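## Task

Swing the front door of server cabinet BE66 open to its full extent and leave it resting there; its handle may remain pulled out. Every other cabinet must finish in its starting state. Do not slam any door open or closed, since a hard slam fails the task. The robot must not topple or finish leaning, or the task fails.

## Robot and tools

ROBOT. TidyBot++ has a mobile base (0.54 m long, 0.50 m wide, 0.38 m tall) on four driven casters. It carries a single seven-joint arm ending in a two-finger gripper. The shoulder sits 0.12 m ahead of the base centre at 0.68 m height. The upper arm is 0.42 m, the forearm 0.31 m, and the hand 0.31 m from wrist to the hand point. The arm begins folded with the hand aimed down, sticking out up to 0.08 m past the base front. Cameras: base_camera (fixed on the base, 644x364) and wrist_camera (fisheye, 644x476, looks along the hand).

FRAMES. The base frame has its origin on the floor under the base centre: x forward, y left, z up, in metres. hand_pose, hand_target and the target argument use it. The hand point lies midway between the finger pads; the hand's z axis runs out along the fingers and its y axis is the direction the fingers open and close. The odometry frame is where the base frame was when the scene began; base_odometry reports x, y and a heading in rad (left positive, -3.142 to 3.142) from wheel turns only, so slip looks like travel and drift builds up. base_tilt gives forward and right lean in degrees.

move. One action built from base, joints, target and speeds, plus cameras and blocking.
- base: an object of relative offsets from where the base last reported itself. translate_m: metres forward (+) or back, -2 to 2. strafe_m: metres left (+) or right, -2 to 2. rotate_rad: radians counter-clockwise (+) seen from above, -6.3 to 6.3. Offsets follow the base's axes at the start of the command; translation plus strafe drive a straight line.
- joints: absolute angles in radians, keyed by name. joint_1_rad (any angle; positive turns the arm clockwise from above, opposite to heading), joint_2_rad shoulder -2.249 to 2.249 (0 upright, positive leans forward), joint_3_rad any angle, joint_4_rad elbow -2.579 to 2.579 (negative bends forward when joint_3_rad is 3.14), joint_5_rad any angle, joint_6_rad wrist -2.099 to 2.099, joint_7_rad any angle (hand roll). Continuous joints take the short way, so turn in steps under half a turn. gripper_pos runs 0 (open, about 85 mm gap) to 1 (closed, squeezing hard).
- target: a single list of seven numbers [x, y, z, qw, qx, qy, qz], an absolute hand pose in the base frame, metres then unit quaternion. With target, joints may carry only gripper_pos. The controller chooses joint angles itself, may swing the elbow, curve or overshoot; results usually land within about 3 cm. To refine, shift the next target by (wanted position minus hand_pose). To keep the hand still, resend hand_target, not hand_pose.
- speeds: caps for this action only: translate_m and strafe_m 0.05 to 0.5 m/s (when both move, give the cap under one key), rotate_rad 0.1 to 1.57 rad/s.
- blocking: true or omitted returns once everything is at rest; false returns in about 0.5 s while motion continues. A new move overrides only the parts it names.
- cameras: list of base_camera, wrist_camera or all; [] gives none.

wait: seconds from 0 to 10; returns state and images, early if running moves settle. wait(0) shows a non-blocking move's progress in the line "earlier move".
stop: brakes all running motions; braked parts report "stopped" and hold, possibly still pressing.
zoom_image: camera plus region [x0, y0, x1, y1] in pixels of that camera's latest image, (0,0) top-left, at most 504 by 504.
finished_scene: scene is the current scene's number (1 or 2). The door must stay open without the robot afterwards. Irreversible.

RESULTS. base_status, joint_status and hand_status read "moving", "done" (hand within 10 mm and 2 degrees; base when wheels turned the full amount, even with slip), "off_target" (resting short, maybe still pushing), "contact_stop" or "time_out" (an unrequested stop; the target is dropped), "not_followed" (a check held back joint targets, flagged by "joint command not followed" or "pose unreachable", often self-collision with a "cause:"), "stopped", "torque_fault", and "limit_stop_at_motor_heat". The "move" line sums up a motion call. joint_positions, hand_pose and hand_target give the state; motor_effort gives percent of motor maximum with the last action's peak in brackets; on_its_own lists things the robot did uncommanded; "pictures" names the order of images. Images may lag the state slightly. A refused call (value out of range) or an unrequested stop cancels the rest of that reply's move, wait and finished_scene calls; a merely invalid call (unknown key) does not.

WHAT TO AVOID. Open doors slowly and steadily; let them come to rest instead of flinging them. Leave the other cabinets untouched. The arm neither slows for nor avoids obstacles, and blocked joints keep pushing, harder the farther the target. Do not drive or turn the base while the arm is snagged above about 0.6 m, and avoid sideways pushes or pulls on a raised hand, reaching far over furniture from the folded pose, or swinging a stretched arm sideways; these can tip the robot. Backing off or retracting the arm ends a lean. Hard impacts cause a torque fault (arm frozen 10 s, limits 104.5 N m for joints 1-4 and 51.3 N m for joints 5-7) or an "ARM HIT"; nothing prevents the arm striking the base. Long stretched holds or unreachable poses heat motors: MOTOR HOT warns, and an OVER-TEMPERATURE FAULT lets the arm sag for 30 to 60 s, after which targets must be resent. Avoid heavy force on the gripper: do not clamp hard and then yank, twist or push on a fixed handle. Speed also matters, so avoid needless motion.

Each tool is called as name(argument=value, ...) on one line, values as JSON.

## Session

move(cameras=["all"])

Scene clock: 0.00 s.
base_odometry: x=+0.000 y=+0.000 heading=+0.000
base_tilt: forward=+0.5 right=+0.1
base_status: not commanded
joint_positions: joint_1_rad=-0.004 joint_2_rad=-0.355 joint_3_rad=+3.126 joint_4_rad=-2.552 joint_5_rad=+0.035 joint_6_rad=-0.881 joint_7_rad=+1.601 gripper_pos=+0.000
joint_status: not commanded
motor_effort: joint_1_rad=+0 joint_2_rad=+0 joint_3_rad=+0 joint_4_rad=+13 joint_5_rad=+1 joint_6_rad=+1 joint_7_rad=+0
hand_pose: x=+0.2472 y=-0.0052 z=+0.5815 quat_wxyz=(+0.017, +0.999, +0.035, +0.032) (m; base frame)
hand_target: x=+0.2486 y=-0.0052 z=+0.5822 quat_wxyz=(+0.017, +0.999, +0.035, +0.033) (m; base frame)
hand_status: not commanded
pictures: base_camera, wrist_camera
camera_calibration:
wrist_camera: T_world_to_cam=[[0.0103646, -0.998859, 0.0466267, -0.0378361], [-0.993985, -0.0153755, -0.10843, 0.371163], [0.109023, -0.0452225, -0.99301, 0.686746], [0, 0, 0, 1]] pos_world=[0.294452, -0.00102976, 0.723955]

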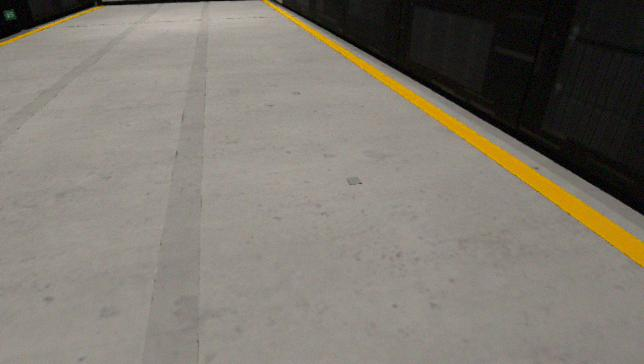

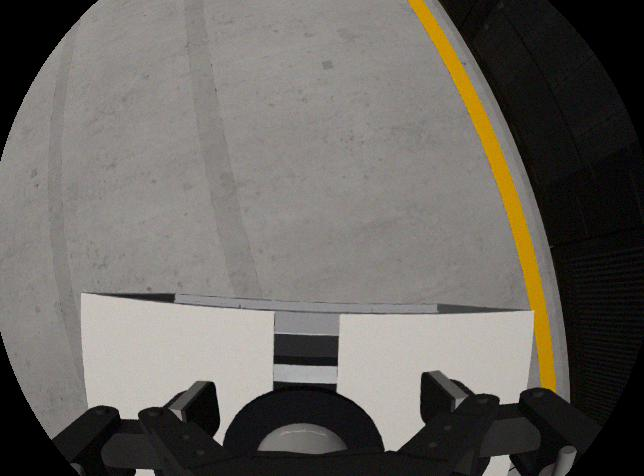

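move(joints={"joint_1_rad": 0.0, "joint_2_rad": -0.8, "joint_3_rad": 3.14, "joint_4_rad": -2.12, "joint_5_rad": 0.0, "joint_6_rad": -0.25, "joint_7_rad": 1.6, "gripper_pos": 0.6}, cameras=["wrist_camera"])

move(joints={"joint_1_rad": 1.57}, cameras=["wrist_camera"])

move(joints={"joint_1_rad": -1.57}, cameras=["wrist_camera"])

Scene clock: 5.87 s.
move: off_target
base_odometry: x=+0.000 y=+0.000 heading=+0.000
base_tilt: forward=+0.4 right=+0.1
base_status: not commanded
joint_positions: joint_1_rad=-0.004 joint_2_rad=-0.786 joint_3_rad=+3.126 joint_4_rad=-2.145 joint_5_rad=+0.035 joint_6_rad=-0.346 joint_7_rad=+1.601 gripper_pos=+0.600
joint_status: joint_6_rad off_target (ended at -0.346, target -0.250); the others done
motor_effort: joint_1_rad=+0(2) joint_2_rad=+6(9) joint_3_rad=+1(1) joint_4_rad=+21(21) joint_5_rad=+1(1) joint_6_rad=+8(9) joint_7_rad=+0(1)
hand_pose: x=+0.4369 y=+0.0059 z=+1.0033 quat_wxyz=(+0.025, +0.752, +0.029, +0.658) (m; base frame)
hand_target: x=+0.4330 y=+0.0021 z=+1.0532 quat_wxyz=(+0.010, +0.707, +0.011, +0.707) (m; base frame)
hand_status: not commanded
pictures: wrist_camera
camera_calibration:
wrist_camera: T_world_to_cam=[[-0.0107955, -0.999746, 0.0197837, -0.0121637], [-0.0896148, -0.018738, -0.9958, 1.10079], [0.995918, -0.012523, -0.0893898, -0.208821], [0, 0, 0, 1]] pos_world=[0.306485, 0.00585092, 1.07775]

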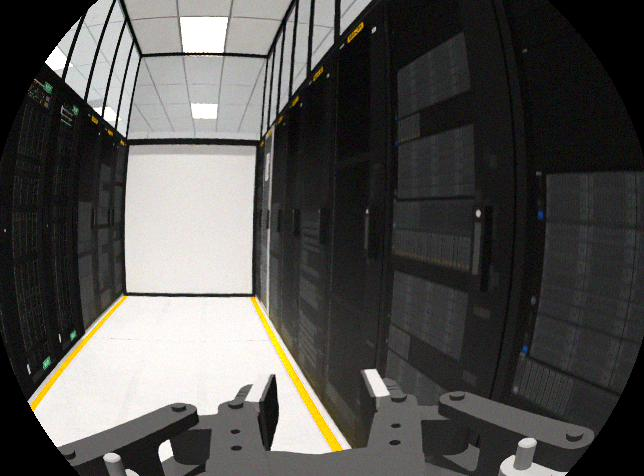

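Scene clock: 8.67 s.
move: done
base_odometry: x=+0.000 y=+0.000 heading=+0.000
base_tilt: forward=+0.5 right=+0.1
base_status: not commanded
joint_positions: joint_1_rad=+1.545 joint_2_rad=-0.786 joint_3_rad=+3.128 joint_4_rad=-2.145 joint_5_rad=+0.035 joint_6_rad=-0.344 joint_7_rad=+1.601 gripper_pos=+0.600
joint_status: all done
motor_effort: joint_1_rad=-1(2) joint_2_rad=+6(6) joint_3_rad=+1(1) joint_4_rad=+20(22) joint_5_rad=+1(1) joint_6_rad=+9(9) joint_7_rad=+0(1)
hand_pose: x=+0.1313 y=-0.3178 z=+1.0041 quat_wxyz=(+0.478, +0.557, -0.505, +0.454) (m; base frame)
hand_target: x=+0.1214 y=-0.3140 z=+1.0532 quat_wxyz=(+0.507, +0.508, -0.492, +0.493) (m; base frame)
hand_status: not commanded
pictures: wrist_camera
camera_calibration:
wrist_camera: T_world_to_cam=[[-0.999771, -0.010544, 0.018596, 0.10635], [-0.0194419, 0.0868007, -0.996036, 1.09267], [0.00888802, -0.99617, -0.0869859, -0.0938983], [0, 0, 0, 1]] pos_world=[0.128404, -0.187262, 1.0782]

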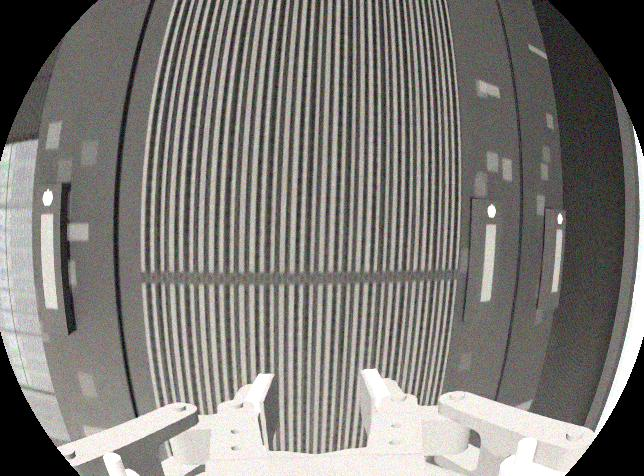

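Scene clock: 12.60 s.
move: done
base_odometry: x=+0.000 y=+0.000 heading=+0.000
base_tilt: forward=+0.5 right=+0.1
base_status: not commanded
joint_positions: joint_1_rad=-1.545 joint_2_rad=-0.786 joint_3_rad=+3.128 joint_4_rad=-2.145 joint_5_rad=+0.035 joint_6_rad=-0.343 joint_7_rad=+1.601 gripper_pos=+0.600
joint_status: all done
motor_effort: joint_1_rad=+0(2) joint_2_rad=+6(6) joint_3_rad=+1(1) joint_4_rad=+21(21) joint_5_rad=+0(1) joint_6_rad=+9(9) joint_7_rad=+0(1)
hand_pose: x=+0.1234 y=+0.3180 z=+1.0042 quat_wxyz=(-0.441, +0.520, +0.543, +0.490) (m; base frame)
hand_target: x=+0.1171 y=+0.3140 z=+1.0532 quat_wxyz=(-0.493, +0.492, +0.507, +0.508) (m; base frame)
hand_status: not commanded
pictures: wrist_camera
camera_calibration:
wrist_camera: T_world_to_cam=[[0.998952, -0.0419183, 0.0183989, -0.131361], [0.0146891, -0.087151, -0.996087, 1.08866], [0.0433578, 0.995313, -0.0864439, -0.0985703], [0, 0, 0, 1]] pos_world=[0.119505, 0.18748, 1.0783]

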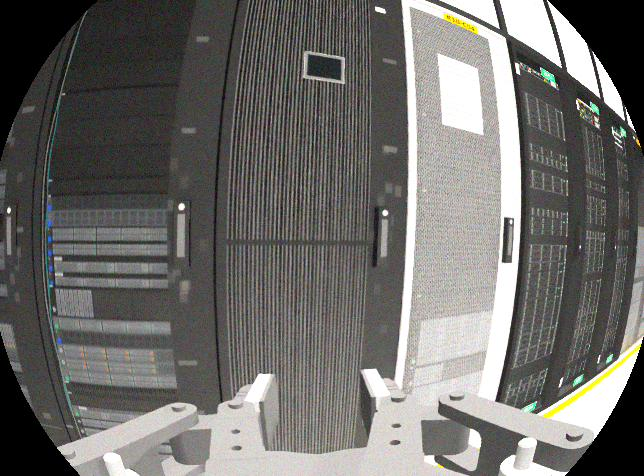

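zoom_image(camera="wrist_camera", region=[400, 0, 644, 180])

zoom_image(camera="wrist_camera", region=[440, 320, 644, 476])

Scaled by 2.066.

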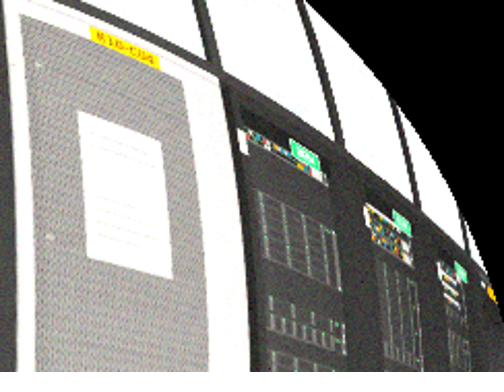

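Scaled by 2.471.

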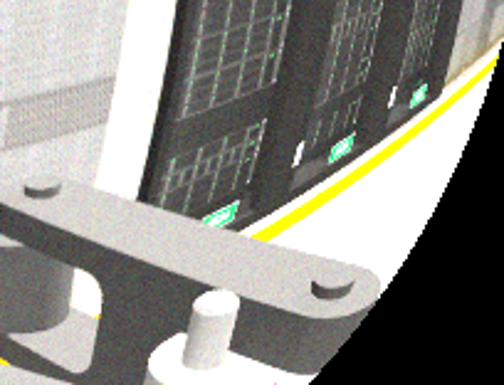

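move(joints={"joint_1_rad": -0.6}, cameras=["wrist_camera"])

zoom_image(camera="wrist_camera", region=[150, 40, 400, 240])

zoom_image(camera="wrist_camera", region=[200, 280, 400, 440])

Scene clock: 18.67 s.
move: done
base_odometry: x=+0.000 y=+0.000 heading=+0.000
base_tilt: forward=+0.5 right=+0.1
base_status: not commanded
joint_positions: joint_1_rad=-0.625 joint_2_rad=-0.786 joint_3_rad=+3.128 joint_4_rad=-2.145 joint_5_rad=+0.035 joint_6_rad=-0.343 joint_7_rad=+1.601 gripper_pos=+0.600
joint_status: all done
motor_effort: joint_1_rad=+0(2) joint_2_rad=+6(6) joint_3_rad=+0(1) joint_4_rad=+21(22) joint_5_rad=+1(1) joint_6_rad=+8(9) joint_7_rad=+0(1)
hand_pose: x=+0.3747 y=+0.1891 z=+1.0043 quat_wxyz=(-0.178, +0.707, +0.256, +0.635) (m; base frame)
hand_target: x=+0.3769 y=+0.1790 z=+1.0532 quat_wxyz=(-0.199, +0.672, +0.219, +0.679) (m; base frame)
hand_status: not commanded
pictures: wrist_camera
camera_calibration:
wrist_camera: T_world_to_cam=[[0.572036, -0.820031, 0.0179798, -0.0802707], [-0.0605181, -0.0640565, -0.99611, 1.09764], [0.817993, 0.568723, -0.0862694, -0.190942], [0, 0, 0, 1]] pos_world=[0.268533, 0.113079, 1.07834]

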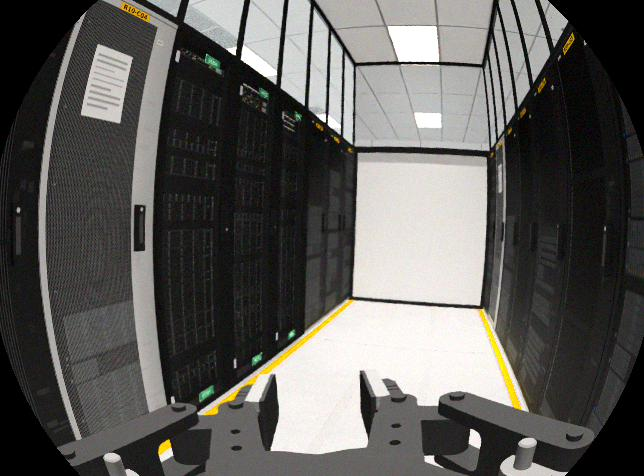

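Scaled by 2.016.

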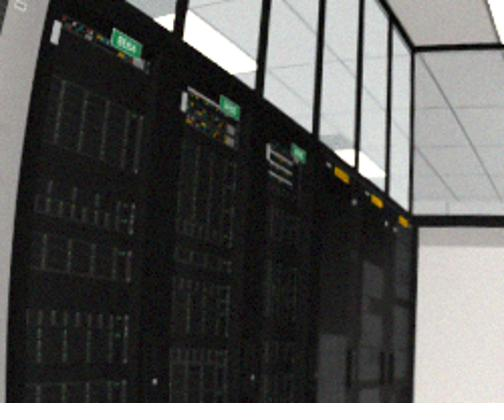

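Scaled by 2.520.

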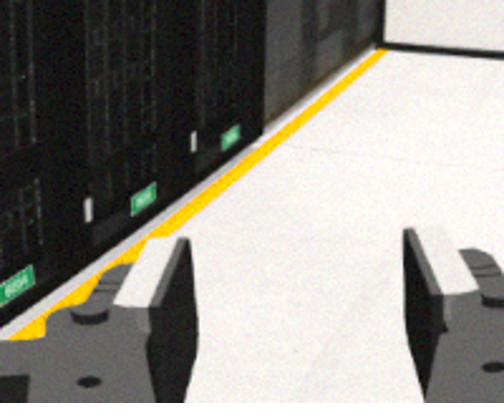

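zoom_image(camera="wrist_camera", region=[195, 45, 315, 130])

zoom_image(camera="wrist_camera", region=[190, 320, 310, 405])

Scaled by 4.200.

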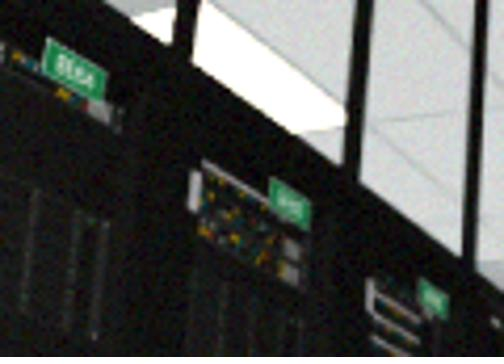

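Scaled by 4.200.

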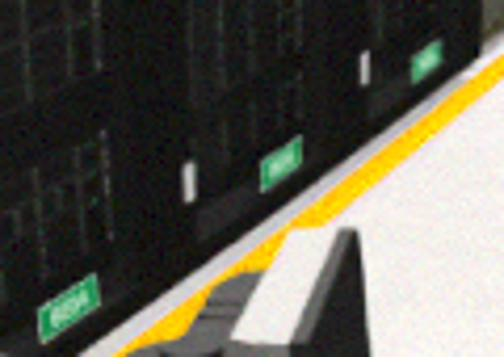

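move(base={"translate_m": 1.4, "strafe_m": 0.53, "rotate_rad": 1.0}, joints={"joint_1_rad": 0.0}, cameras=["wrist_camera"])

zoom_image(camera="wrist_camera", region=[250, 20, 600, 220])

Scene clock: 42.07 s.
move: done
base_odometry: x=+1.400 y=+0.530 heading=+1.000
base_tilt: forward=+0.5 right=+0.1
base_status: done
joint_positions: joint_1_rad=-0.024 joint_2_rad=-0.792 joint_3_rad=+3.132 joint_4_rad=-2.145 joint_5_rad=+0.035 joint_6_rad=-0.342 joint_7_rad=+1.601 gripper_pos=+0.600
joint_status: all done
motor_effort: joint_1_rad=+0(2) joint_2_rad=+6(9) joint_3_rad=+0(2) joint_4_rad=+21(21) joint_5_rad=+1(1) joint_6_rad=+9(9) joint_7_rad=+0(1)
hand_pose: x=+0.4350 y=+0.0098 z=+1.0066 quat_wxyz=(+0.018, +0.749, +0.034, +0.662) (m; base frame)
hand_target: x=+0.4330 y=+0.0021 z=+1.0532 quat_wxyz=(+0.010, +0.707, +0.011, +0.707) (m; base frame)
hand_status: not commanded
pictures: wrist_camera
camera_calibration:
wrist_camera: T_world_to_cam=[[0.00565346, -0.999865, 0.0154569, -0.0111447], [-0.0791456, -0.015856, -0.996737, 1.10034], [0.996847, 0.00441167, -0.0792245, -0.217415], [0, 0, 0, 1]] pos_world=[0.30388, 0.00726299, 1.0797]

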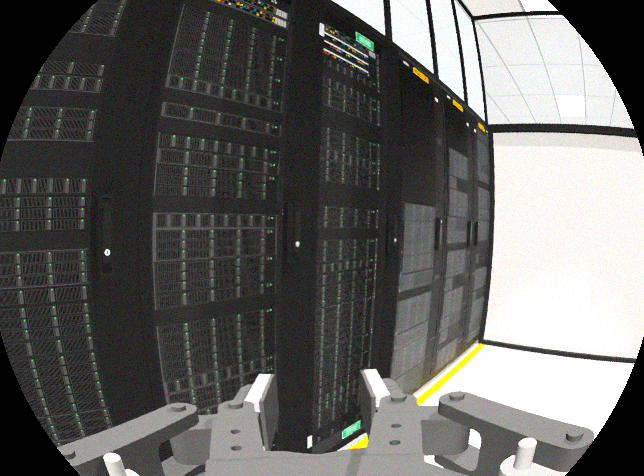

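Scaled by 1.440.

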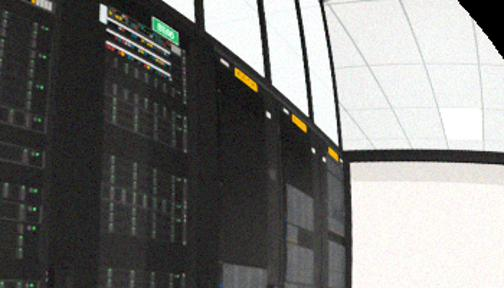

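zoom_image(camera="wrist_camera", region=[330, 20, 410, 80])

zoom_image(camera="wrist_camera", region=[230, 170, 430, 300])

Scaled by 6.300.

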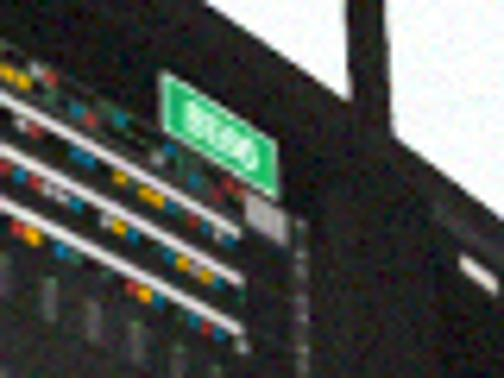

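Scaled by 2.520.

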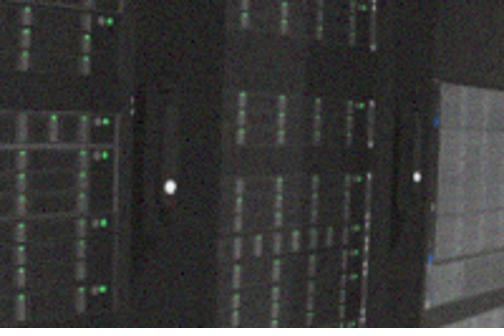

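move(base={"translate_m": 1.401, "strafe_m": -0.893, "rotate_rad": 0.859}, joints={"joint_6_rad": -0.16, "gripper_pos": 0.68})

Scene clock: 59.77 s.
move: done
base_odometry: x=+2.908 y=+1.227 heading=+1.860
base_tilt: forward=+0.5 right=+0.1
base_status: done
joint_positions: joint_1_rad=-0.020 joint_2_rad=-0.793 joint_3_rad=+3.135 joint_4_rad=-2.139 joint_5_rad=+0.035 joint_6_rad=-0.241 joint_7_rad=+1.601 gripper_pos=+0.680
joint_status: all done
motor_effort: joint_1_rad=+0(2) joint_2_rad=+6(9) joint_3_rad=+0(2) joint_4_rad=+21(23) joint_5_rad=+1(1) joint_6_rad=+9(10) joint_7_rad=+0(1)
hand_pose: x=+0.4368 y=+0.0081 z=+1.0419 quat_wxyz=(+0.018, +0.712, +0.030, +0.701) (m; base frame)
hand_target: x=+0.4317 y=+0.0021 z=+1.0812 quat_wxyz=(+0.011, +0.674, +0.011, +0.738) (m; base frame)
hand_status: not commanded
pictures: base_camera, wrist_camera
camera_calibration:
wrist_camera: T_world_to_cam=[[0.00166881, -0.999937, 0.0110821, -0.00706918], [0.0282804, -0.0110305, -0.999539, 1.09157], [0.999599, 0.00198145, 0.0282602, -0.329627], [0, 0, 0, 1]] pos_world=[0.298636, 0.00562495, 1.10046]

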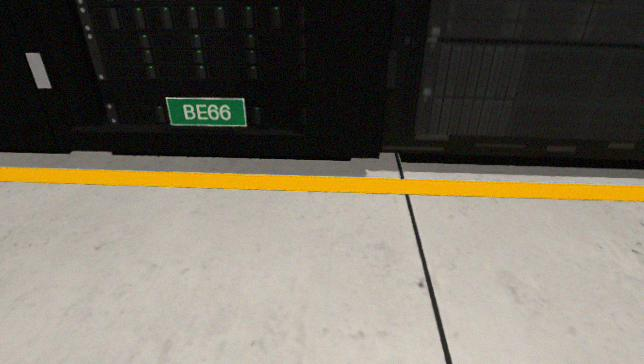

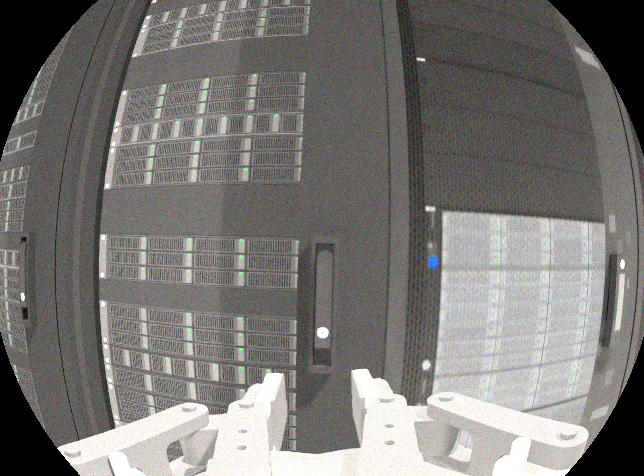

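zoom_image(camera="wrist_camera", region=[60, 0, 440, 220])

zoom_image(camera="wrist_camera", region=[250, 220, 410, 390])

Scaled by 1.326.

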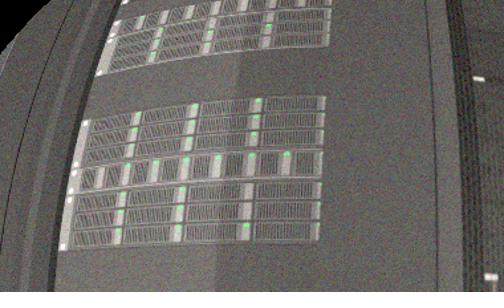

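Scaled by 2.965.

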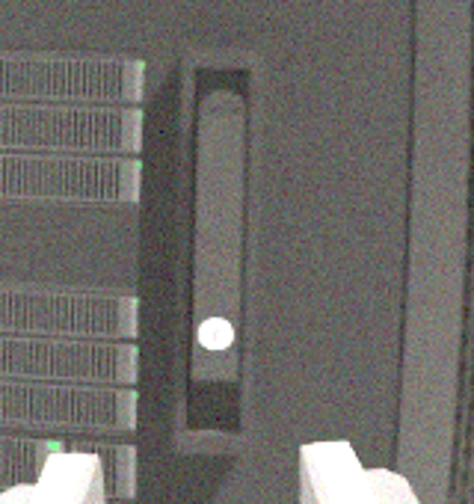

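move(base={"rotate_rad": 0.022, "strafe_m": -0.016}, joints={"joint_1_rad": 0.0, "joint_2_rad": -0.31, "joint_3_rad": 3.14, "joint_4_rad": -2.115, "joint_5_rad": 0.0, "joint_6_rad": 0.33, "gripper_pos": 0.68})

zoom_image(camera="wrist_camera", region=[240, 200, 400, 440])

Scene clock: 91.13 s.
move: off_target
base_odometry: x=+2.924 y=+1.232 heading=+1.882
base_tilt: forward=+0.5 right=+0.1
base_status: done
joint_positions: joint_1_rad=-0.019 joint_2_rad=-0.324 joint_3_rad=+3.138 joint_4_rad=-2.139 joint_5_rad=+0.035 joint_6_rad=+0.234 joint_7_rad=+1.601 gripper_pos=+0.680
joint_status: joint_6_rad off_target (ended at +0.234, target +0.330); the others done
motor_effort: joint_1_rad=+0(2) joint_2_rad=-9(10) joint_3_rad=+0(2) joint_4_rad=+21(23) joint_5_rad=+1(1) joint_6_rad=+9(10) joint_7_rad=+0(1)
hand_pose: x=+0.6009 y=+0.0153 z=+1.0014 quat_wxyz=(+0.012, +0.710, +0.034, +0.703) (m; base frame)
hand_target: x=+0.6063 y=+0.0023 z=+1.0393 quat_wxyz=(+0.010, +0.672, +0.011, +0.740) (m; base frame)
hand_status: not commanded
pictures: base_camera, wrist_camera
camera_calibration:
wrist_camera: T_world_to_cam=[[0.0164671, -0.999836, 0.00753933, -0.00510829], [0.034305, -0.00697095, -0.999387, 1.04269], [0.999276, 0.0167157, 0.0341846, -0.498494], [0, 0, 0, 1]] pos_world=[0.462447, 0.0104937, 1.05913]

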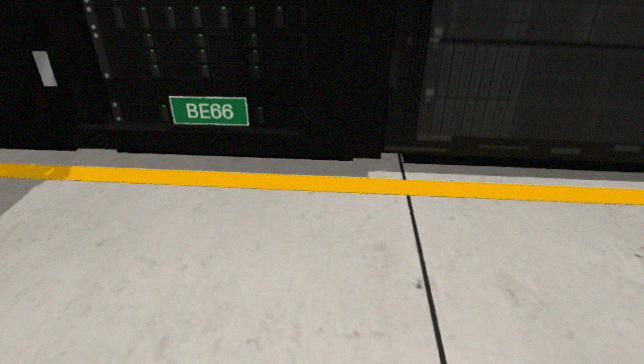

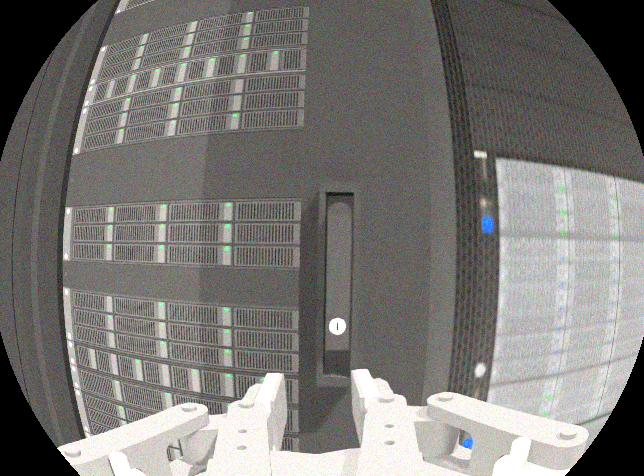

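Scaled by 2.100.

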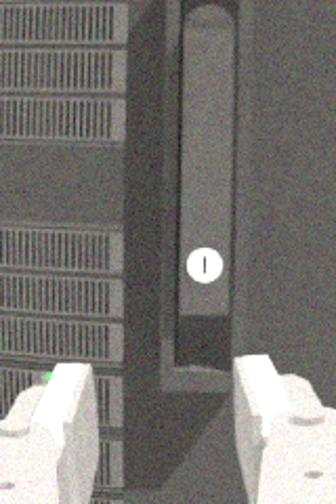

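move(base={"translate_m": 0.12, "strafe_m": -0.0126}, speeds={"translate_m": 0.2}, joints={"joint_2_rad": -0.295}, cameras=["wrist_camera"])

zoom_image(camera="wrist_camera", region=[240, 180, 400, 476])

Scene clock: 117.73 s.
move: done
base_odometry: x=+2.899 y=+1.350 heading=+1.882
base_tilt: forward=+0.5 right=+0.1
base_status: done
joint_positions: joint_1_rad=-0.019 joint_2_rad=-0.304 joint_3_rad=+3.138 joint_4_rad=-2.139 joint_5_rad=+0.035 joint_6_rad=+0.238 joint_7_rad=+1.601 gripper_pos=+0.680
joint_status: all done
motor_effort: joint_1_rad=+0(1) joint_2_rad=-10(12) joint_3_rad=+0(1) joint_4_rad=+21(22) joint_5_rad=+0(1) joint_6_rad=+9(9) joint_7_rad=+0(1)
hand_pose: x=+0.6072 y=+0.0154 z=+0.9931 quat_wxyz=(+0.012, +0.715, +0.034, +0.698) (m; base frame)
hand_target: x=+0.6116 y=+0.0023 z=+1.0320 quat_wxyz=(+0.010, +0.678, +0.011, +0.735) (m; base frame)
hand_status: not commanded
pictures: wrist_camera
camera_calibration:
wrist_camera: T_world_to_cam=[[0.0167278, -0.999832, 0.00753436, -0.0051354], [0.018671, -0.00722174, -0.9998, 1.0441], [0.999686, 0.0168651, 0.0185471, -0.48923], [0, 0, 0, 1]] pos_world=[0.469668, 0.0106566, 1.05301]

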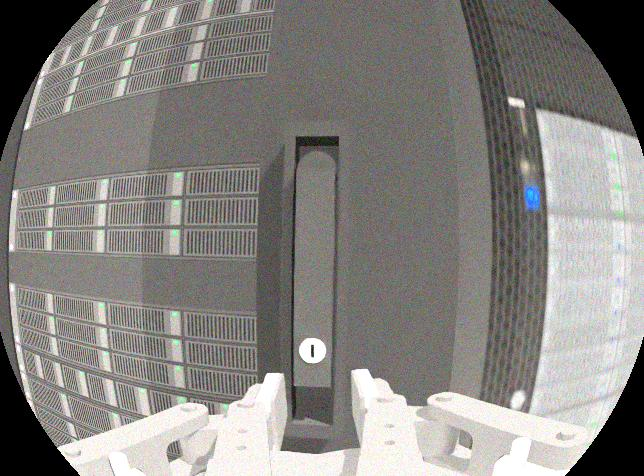

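Scaled by 1.703.

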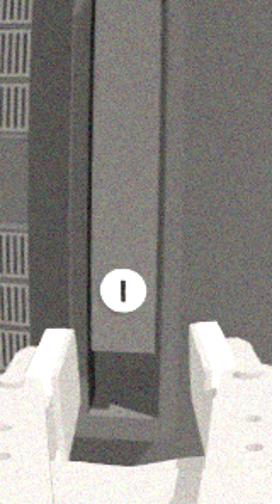

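move(base={"translate_m": 0.035, "strafe_m": 0.0045}, speeds={"translate_m": 0.1}, cameras=["wrist_camera"])

zoom_image(camera="wrist_camera", region=[240, 180, 400, 476])

Scene clock: 128.97 s.
move: done
base_odometry: x=+2.884 y=+1.382 heading=+1.882
base_tilt: forward=+0.5 right=+0.1
base_status: done
joint_positions: joint_1_rad=-0.019 joint_2_rad=-0.300 joint_3_rad=+3.138 joint_4_rad=-2.139 joint_5_rad=+0.035 joint_6_rad=+0.239 joint_7_rad=+1.601 gripper_pos=+0.680
joint_status: not commanded
motor_effort: joint_1_rad=+0(1) joint_2_rad=-10(12) joint_3_rad=+0(1) joint_4_rad=+21(21) joint_5_rad=+0(1) joint_6_rad=+9(9) joint_7_rad=+1(1)
hand_pose: x=+0.6085 y=+0.0155 z=+0.9912 quat_wxyz=(+0.012, +0.717, +0.034, +0.696) (m; base frame)
hand_target: x=+0.6116 y=+0.0023 z=+1.0320 quat_wxyz=(+0.010, +0.678, +0.011, +0.735) (m; base frame)
hand_status: not commanded
pictures: wrist_camera
camera_calibration:
wrist_camera: T_world_to_cam=[[0.0167721, -0.999831, 0.00753816, -0.00514325], [0.0150447, -0.00728601, -0.99986, 1.04449], [0.999746, 0.0168832, 0.01492, -0.486918], [0, 0, 0, 1]] pos_world=[0.471167, 0.0106885, 1.05164]

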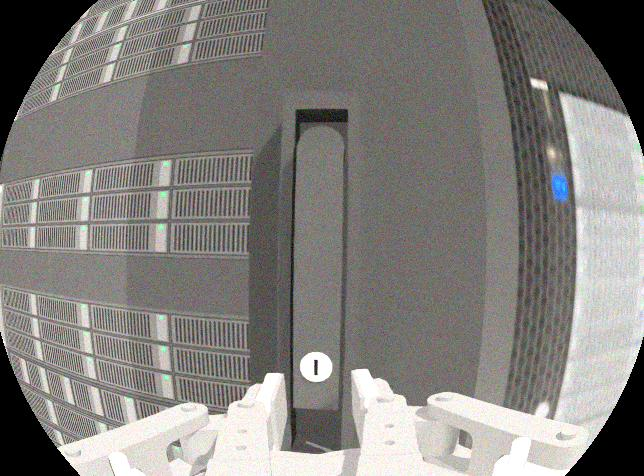

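Scaled by 1.703.

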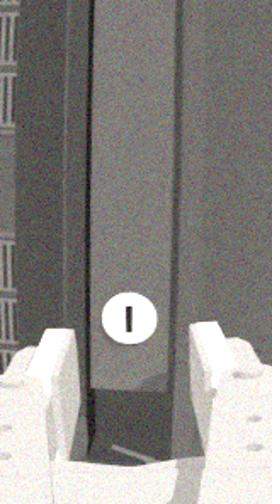

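move(base={"translate_m": 0.01, "strafe_m": 0.001}, speeds={"translate_m": 0.05}, cameras=["wrist_camera"])

zoom_image(camera="wrist_camera", region=[240, 300, 400, 476])

Scene clock: 133.13 s.
move: done
base_odometry: x=+2.881 y=+1.392 heading=+1.881
base_tilt: forward=+0.5 right=+0.0
base_status: done
joint_positions: joint_1_rad=-0.019 joint_2_rad=-0.301 joint_3_rad=+3.138 joint_4_rad=-2.139 joint_5_rad=+0.035 joint_6_rad=+0.239 joint_7_rad=+1.601 gripper_pos=+0.680
joint_status: not commanded
motor_effort: joint_1_rad=+0(1) joint_2_rad=-7(11) joint_3_rad=+0(1) joint_4_rad=+23(25) joint_5_rad=+1(1) joint_6_rad=+10(11) joint_7_rad=+1(1)
hand_pose: x=+0.6083 y=+0.0154 z=+0.9921 quat_wxyz=(+0.012, +0.716, +0.034, +0.697) (m; base frame)
hand_target: x=+0.6116 y=+0.0023 z=+1.0320 quat_wxyz=(+0.010, +0.678, +0.011, +0.735) (m; base frame)
hand_status: not commanded
pictures: wrist_camera
camera_calibration:
wrist_camera: T_world_to_cam=[[0.0165222, -0.999836, 0.00746688, -0.00504232], [0.0169362, -0.00718698, -0.999831, 1.04423], [0.99972, 0.0166459, 0.0168147, -0.488579], [0, 0, 0, 1]] pos_world=[0.47084, 0.0105962, 1.05231]

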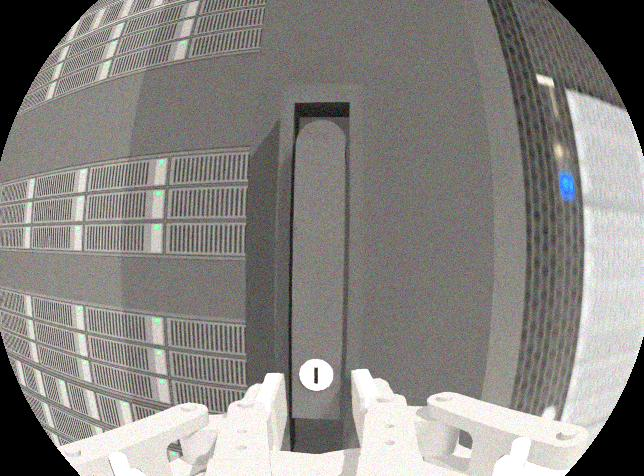

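Scaled by 2.864.

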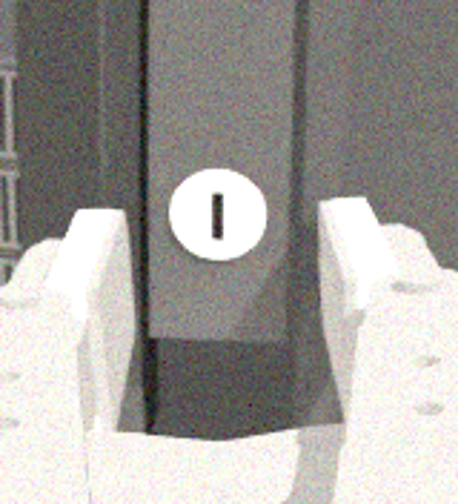

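move(base={"translate_m": 0.006}, speeds={"translate_m": 0.05}, cameras=[])

move(joints={"gripper_pos": 1.0}, cameras=["wrist_camera"])

zoom_image(camera="wrist_camera", region=[240, 300, 400, 476])

Scene clock: 136.87 s.
move: done
base_odometry: x=+2.879 y=+1.397 heading=+1.881
base_tilt: forward=+0.4 right=+0.1
base_status: done
joint_positions: joint_1_rad=-0.019 joint_2_rad=-0.316 joint_3_rad=+3.138 joint_4_rad=-2.150 joint_5_rad=+0.035 joint_6_rad=+0.240 joint_7_rad=+1.601 gripper_pos=+0.680
joint_status: not commanded
motor_effort: joint_1_rad=+0(1) joint_2_rad=-6(8) joint_3_rad=+1(1) joint_4_rad=+24(30) joint_5_rad=+1(1) joint_6_rad=+11(14) joint_7_rad=+0(1)
hand_pose: x=+0.6027 y=+0.0152 z=+0.9930 quat_wxyz=(+0.012, +0.714, +0.034, +0.699) (m; base frame)
hand_target: x=+0.6116 y=+0.0023 z=+1.0320 quat_wxyz=(+0.010, +0.678, +0.011, +0.735) (m; base frame)
hand_status: not commanded
pictures: none
No camera images: "cameras" was empty.

Scene clock: 137.57 s.
move: off_target
base_odometry: x=+2.879 y=+1.397 heading=+1.881
base_tilt: forward=+0.4 right=+0.1
base_status: not commanded
joint_positions: joint_1_rad=-0.016 joint_2_rad=-0.318 joint_3_rad=+3.133 joint_4_rad=-2.151 joint_5_rad=+0.030 joint_6_rad=+0.240 joint_7_rad=+1.601 gripper_pos=+0.826
joint_status: gripper_pos off_target (ended at +0.826, target +1.000)
motor_effort: joint_1_rad=+1(7) joint_2_rad=-3(5) joint_3_rad=+1(8) joint_4_rad=+25(27) joint_5_rad=+2(3) joint_6_rad=+10(13) joint_7_rad=+1(2)
hand_pose: x=+0.6021 y=+0.0162 z=+0.9931 quat_wxyz=(+0.011, +0.714, +0.034, +0.699) (m; base frame)
hand_target: x=+0.6116 y=+0.0023 z=+1.0320 quat_wxyz=(+0.010, +0.678, +0.011, +0.735) (m; base frame)
hand_status: not commanded
pictures: wrist_camera
camera_calibration:
wrist_camera: T_world_to_cam=[[0.0171458, -0.999842, 0.00464476, -0.001626], [0.0223603, -0.00426084, -0.999741, 1.04193], [0.999603, 0.0172452, 0.0222837, -0.487721], [0, 0, 0, 1]] pos_world=[0.464257, 0.0112246, 1.05254]

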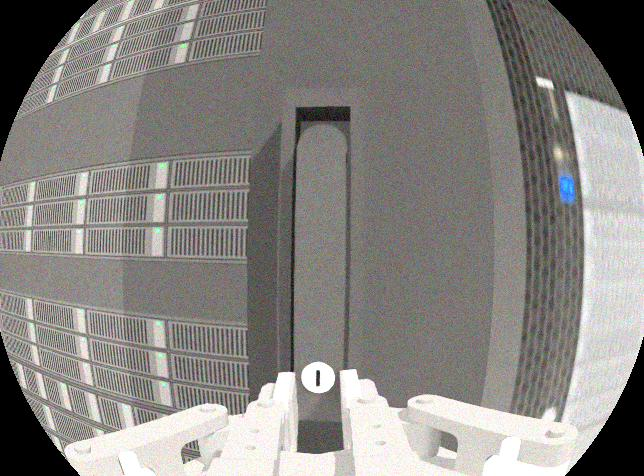

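Scaled by 2.864.

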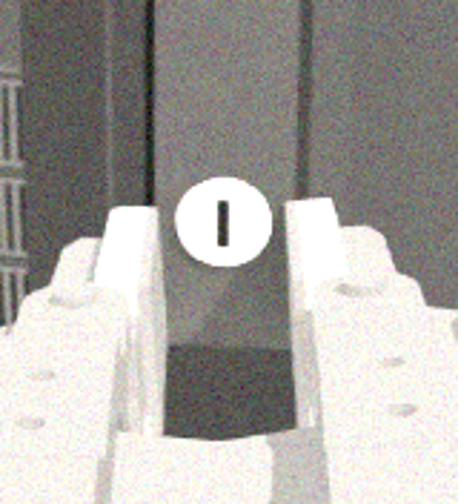

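move(base={"translate_m": -0.022}, speeds={"translate_m": 0.05}, joints={"joint_4_rad": -2.095}, cameras=["wrist_camera"])

Scene clock: 154.80 s.
move: done
base_odometry: x=+2.886 y=+1.376 heading=+1.881
base_tilt: forward=+0.5 right=+0.0
base_status: done
joint_positions: joint_1_rad=-0.016 joint_2_rad=-0.285 joint_3_rad=+3.133 joint_4_rad=-2.124 joint_5_rad=+0.030 joint_6_rad=+0.241 joint_7_rad=+1.601 gripper_pos=+0.827
joint_status: all done
motor_effort: joint_1_rad=+3(4) joint_2_rad=-12(15) joint_3_rad=+2(4) joint_4_rad=+23(25) joint_5_rad=+2(2) joint_6_rad=+10(11) joint_7_rad=+2(3)
hand_pose: x=+0.6146 y=+0.0166 z=+0.9939 quat_wxyz=(+0.010, +0.716, +0.034, +0.697) (m; base frame)
hand_target: x=+0.6125 y=+0.0023 z=+1.0443 quat_wxyz=(+0.010, +0.670, +0.010, +0.742) (m; base frame)
hand_status: not commanded
pictures: wrist_camera
camera_calibration:
wrist_camera: T_world_to_cam=[[0.017467, -0.999837, 0.00449011, -0.00148746], [0.0174933, -0.00418451, -0.999838, 1.04547], [0.999694, 0.0175428, 0.0174174, -0.495555], [0, 0, 0, 1]] pos_world=[0.477141, 0.0115809, 1.05394]

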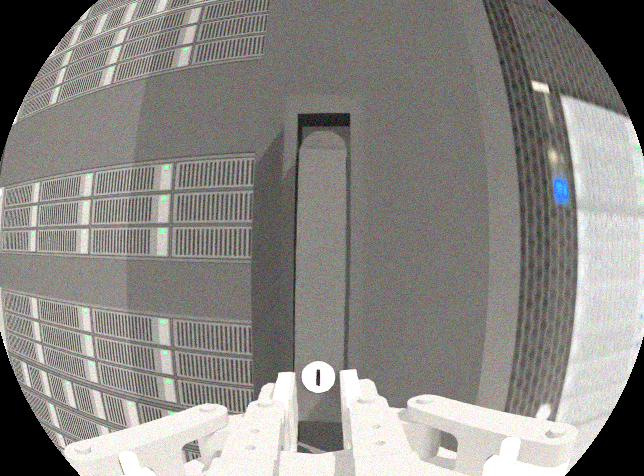

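move(base={"translate_m": -0.022}, speeds={"translate_m": 0.05}, joints={"joint_4_rad": -2.075}, cameras=["wrist_camera"])

zoom_image(camera="wrist_camera", region=[200, 80, 440, 476])

Scene clock: 157.70 s.
move: done
base_odometry: x=+2.892 y=+1.355 heading=+1.881
base_tilt: forward=+0.5 right=+0.0
base_status: done
joint_positions: joint_1_rad=-0.016 joint_2_rad=-0.268 joint_3_rad=+3.131 joint_4_rad=-2.107 joint_5_rad=+0.030 joint_6_rad=+0.242 joint_7_rad=+1.601 gripper_pos=+0.831
joint_status: all done
motor_effort: joint_1_rad=+3(4) joint_2_rad=-14(19) joint_3_rad=+3(5) joint_4_rad=+22(24) joint_5_rad=+2(2) joint_6_rad=+11(12) joint_7_rad=+3(3)
hand_pose: x=+0.6214 y=+0.0176 z=+0.9960 quat_wxyz=(+0.010, +0.716, +0.034, +0.698) (m; base frame)
hand_target: x=+0.6132 y=+0.0023 z=+1.0566 quat_wxyz=(+0.011, +0.663, +0.010, +0.748) (m; base frame)
hand_status: not commanded
pictures: wrist_camera
camera_calibration:
wrist_camera: T_world_to_cam=[[0.0189503, -0.999809, 0.00472554, -0.0017798], [0.0183291, -0.00437819, -0.999822, 1.04695], [0.999652, 0.0190336, 0.0182426, -0.503147], [0, 0, 0, 1]] pos_world=[0.483816, 0.012381, 1.05595]

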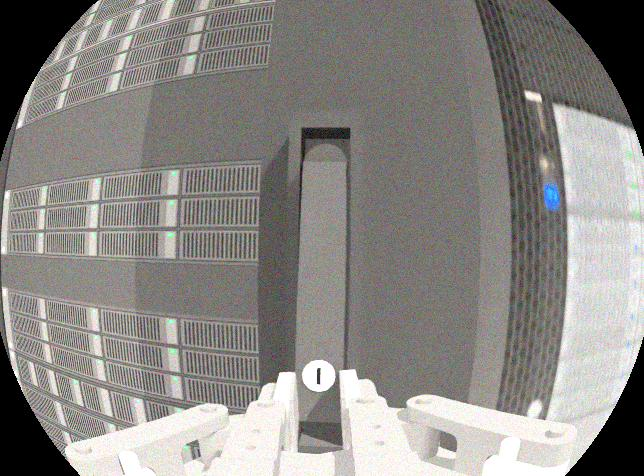

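Scaled by 1.273.

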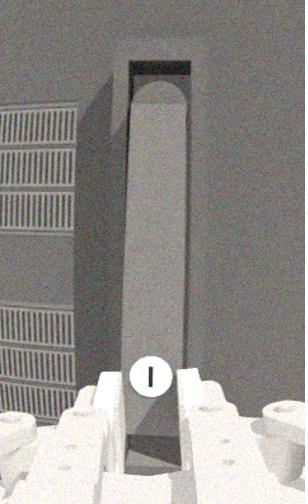

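move(base={"translate_m": -0.022}, speeds={"translate_m": 0.05}, joints={"joint_4_rad": -2.055}, cameras=[])

move(base={"translate_m": -0.02}, speeds={"translate_m": 0.05}, joints={"joint_4_rad": -2.035}, cameras=["wrist_camera"])

Scene clock: 160.20 s.
move: done
base_odometry: x=+2.899 y=+1.334 heading=+1.881
base_tilt: forward=+0.5 right=+0.1
base_status: done
joint_positions: joint_1_rad=-0.011 joint_2_rad=-0.290 joint_3_rad=+3.138 joint_4_rad=-2.082 joint_5_rad=+0.030 joint_6_rad=+0.252 joint_7_rad=+1.601 gripper_pos=+0.999
joint_status: all done
on_its_own: gripper_pos moved +0.168 to your old target +1.000
motor_effort: joint_1_rad=+0(4) joint_2_rad=-10(21) joint_3_rad=+0(4) joint_4_rad=+21(25) joint_5_rad=+0(2) joint_6_rad=+9(13) joint_7_rad=+0(3)
hand_pose: x=+0.6164 y=+0.0114 z=+1.0254 quat_wxyz=(+0.014, +0.696, +0.029, +0.718) (m; base frame)
hand_target: x=+0.6136 y=+0.0023 z=+1.0690 quat_wxyz=(+0.011, +0.656, +0.010, +0.755) (m; base frame)
hand_status: not commanded
pictures: none
No camera images: "cameras" was empty.

Scene clock: 161.07 s.
move: done
base_odometry: x=+2.905 y=+1.315 heading=+1.881
base_tilt: forward=+0.5 right=+0.0
base_status: done
joint_positions: joint_1_rad=-0.011 joint_2_rad=-0.290 joint_3_rad=+3.138 joint_4_rad=-2.062 joint_5_rad=+0.030 joint_6_rad=+0.252 joint_7_rad=+1.601 gripper_pos=+0.999
joint_status: all done
motor_effort: joint_1_rad=+0(1) joint_2_rad=-10(15) joint_3_rad=+0(1) joint_4_rad=+21(22) joint_5_rad=+1(1) joint_6_rad=+9(9) joint_7_rad=+0(1)
hand_pose: x=+0.6175 y=+0.0114 z=+1.0377 quat_wxyz=(+0.014, +0.689, +0.029, +0.724) (m; base frame)
hand_target: x=+0.6138 y=+0.0023 z=+1.0813 quat_wxyz=(+0.011, +0.648, +0.010, +0.762) (m; base frame)
hand_status: not commanded
pictures: wrist_camera
camera_calibration:
wrist_camera: T_world_to_cam=[[0.00760622, -0.999968, 0.0023873, 0.00128053], [0.0945352, -0.0016576, -0.99552, 1.03712], [0.995492, 0.00779783, 0.0945196, -0.576356], [0, 0, 0, 1]] pos_world=[0.475705, 0.00749395, 1.08694]

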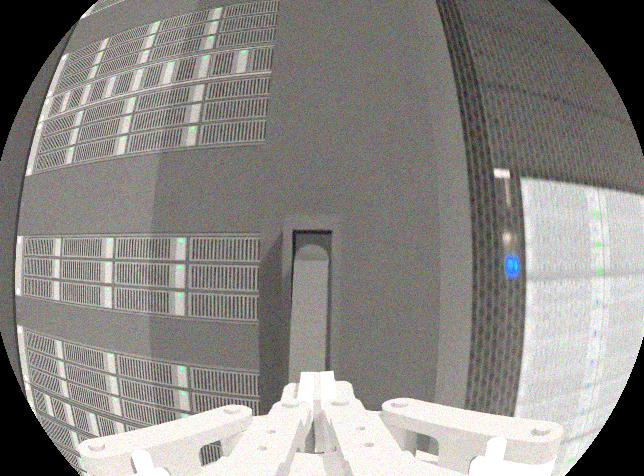

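move(joints={"gripper_pos": 0.6, "joint_4_rad": -2.09}, cameras=["wrist_camera"])

zoom_image(camera="wrist_camera", region=[200, 180, 440, 476])

Scene clock: 165.23 s.
move: done
base_odometry: x=+2.905 y=+1.315 heading=+1.881
base_tilt: forward=+0.5 right=+0.0
base_status: not commanded
joint_positions: joint_1_rad=-0.011 joint_2_rad=-0.290 joint_3_rad=+3.138 joint_4_rad=-2.091 joint_5_rad=+0.030 joint_6_rad=+0.252 joint_7_rad=+1.601 gripper_pos=+0.600
joint_status: all done
motor_effort: joint_1_rad=+0(1) joint_2_rad=-10(11) joint_3_rad=+0(0) joint_4_rad=+21(23) joint_5_rad=+0(1) joint_6_rad=+8(9) joint_7_rad=+0(1)
hand_pose: x=+0.6159 y=+0.0113 z=+1.0200 quat_wxyz=(+0.014, +0.699, +0.029, +0.715) (m; base frame)
hand_target: x=+0.6127 y=+0.0023 z=+1.0474 quat_wxyz=(+0.010, +0.669, +0.010, +0.743) (m; base frame)
hand_status: not commanded
pictures: wrist_camera
camera_calibration:
wrist_camera: T_world_to_cam=[[0.00764922, -0.999967, 0.00258879, 0.00106197], [0.0661249, -0.00207738, -0.997809, 1.03956], [0.997782, 0.00780365, 0.0661068, -0.545525], [0, 0, 0, 1]] pos_world=[0.475566, 0.00747859, 1.07334]

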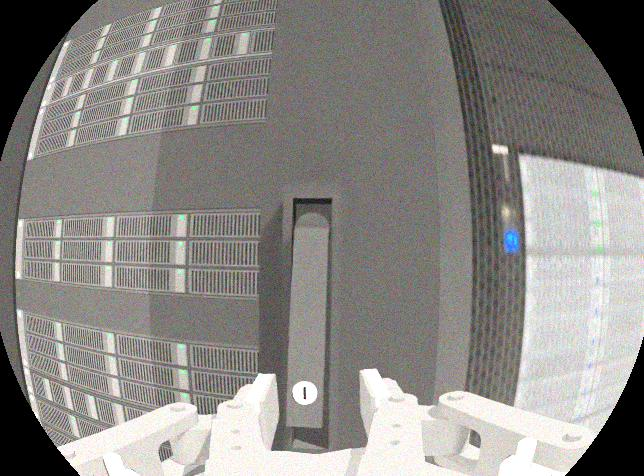

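Scaled by 1.703.

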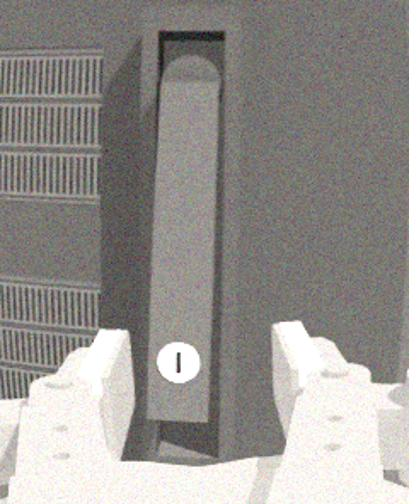

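move(base={"translate_m": 0.035, "strafe_m": 0.005}, speeds={"translate_m": 0.05}, joints={"joint_4_rad": -2.132, "gripper_pos": 0.6}, cameras=["wrist_camera"])

zoom_image(camera="wrist_camera", region=[200, 180, 440, 476])

Scene clock: 177.70 s.
move: done
base_odometry: x=+2.889 y=+1.347 heading=+1.881
base_tilt: forward=+0.5 right=+0.0
base_status: done
joint_positions: joint_1_rad=-0.011 joint_2_rad=-0.290 joint_3_rad=+3.138 joint_4_rad=-2.129 joint_5_rad=+0.030 joint_6_rad=+0.252 joint_7_rad=+1.601 gripper_pos=+0.600
joint_status: all done
motor_effort: joint_1_rad=+0(1) joint_2_rad=-10(14) joint_3_rad=+0(2) joint_4_rad=+20(22) joint_5_rad=+0(1) joint_6_rad=+9(10) joint_7_rad=+1(1)
hand_pose: x=+0.6128 y=+0.0113 z=+0.9966 quat_wxyz=(+0.013, +0.712, +0.029, +0.701) (m; base frame)
hand_target: x=+0.6106 y=+0.0023 z=+1.0215 quat_wxyz=(+0.010, +0.684, +0.011, +0.729) (m; base frame)
hand_status: not commanded
pictures: wrist_camera
camera_calibration:
wrist_camera: T_world_to_cam=[[0.00771514, -0.999966, 0.00285707, 0.000770504], [0.0281159, -0.0026391, -0.999601, 1.04141], [0.999575, 0.00779239, 0.0280946, -0.504112], [0, 0, 0, 1]] pos_world=[0.474612, 0.00744711, 1.05516]

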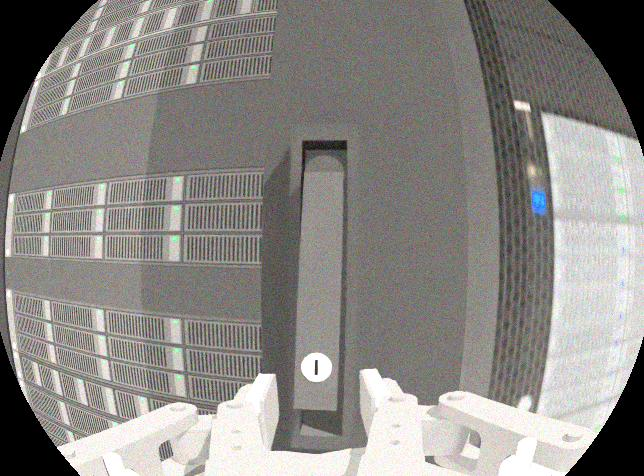

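Scaled by 1.703.

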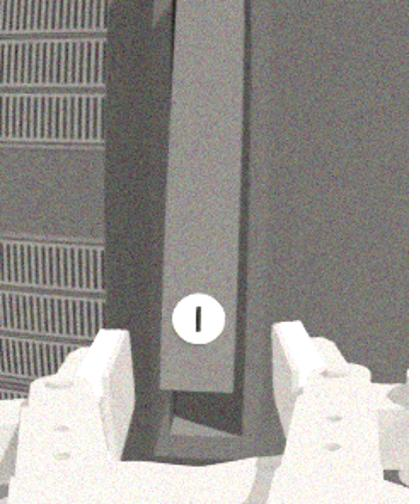

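move(base={"translate_m": 0.025, "strafe_m": 0.001}, speeds={"translate_m": 0.05}, cameras=["wrist_camera"])

zoom_image(camera="wrist_camera", region=[200, 180, 440, 476])

Scene clock: 180.93 s.
move: done
base_odometry: x=+2.880 y=+1.370 heading=+1.881
base_tilt: forward=+0.5 right=+0.1
base_status: done
joint_positions: joint_1_rad=-0.011 joint_2_rad=-0.291 joint_3_rad=+3.138 joint_4_rad=-2.129 joint_5_rad=+0.030 joint_6_rad=+0.252 joint_7_rad=+1.601 gripper_pos=+0.600
joint_status: not commanded
motor_effort: joint_1_rad=+0(1) joint_2_rad=-10(14) joint_3_rad=+0(1) joint_4_rad=+21(21) joint_5_rad=+0(1) joint_6_rad=+9(9) joint_7_rad=+1(1)
hand_pose: x=+0.6127 y=+0.0113 z=+0.9967 quat_wxyz=(+0.013, +0.712, +0.029, +0.701) (m; base frame)
hand_target: x=+0.6106 y=+0.0023 z=+1.0215 quat_wxyz=(+0.010, +0.684, +0.011, +0.729) (m; base frame)
hand_status: not commanded
pictures: wrist_camera
camera_calibration:
wrist_camera: T_world_to_cam=[[0.0077143, -0.999966, 0.00285598, 0.000771344], [0.0284097, -0.00263575, -0.999593, 1.04137], [0.999567, 0.0077923, 0.0283884, -0.504312], [0, 0, 0, 1]] pos_world=[0.474502, 0.00744585, 1.05526]

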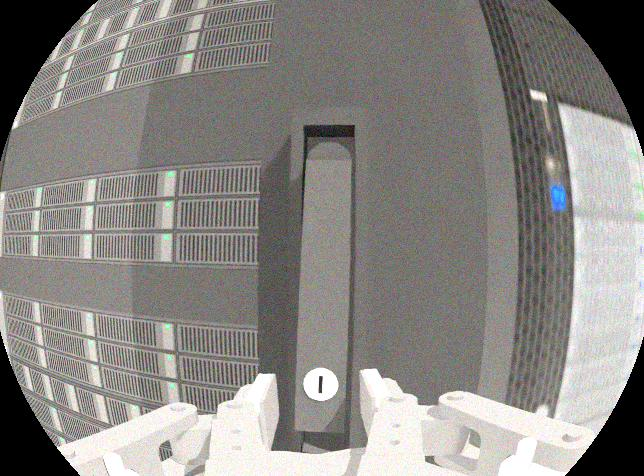

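Scaled by 1.703.

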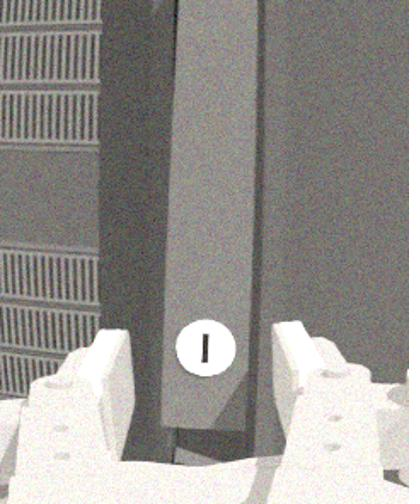

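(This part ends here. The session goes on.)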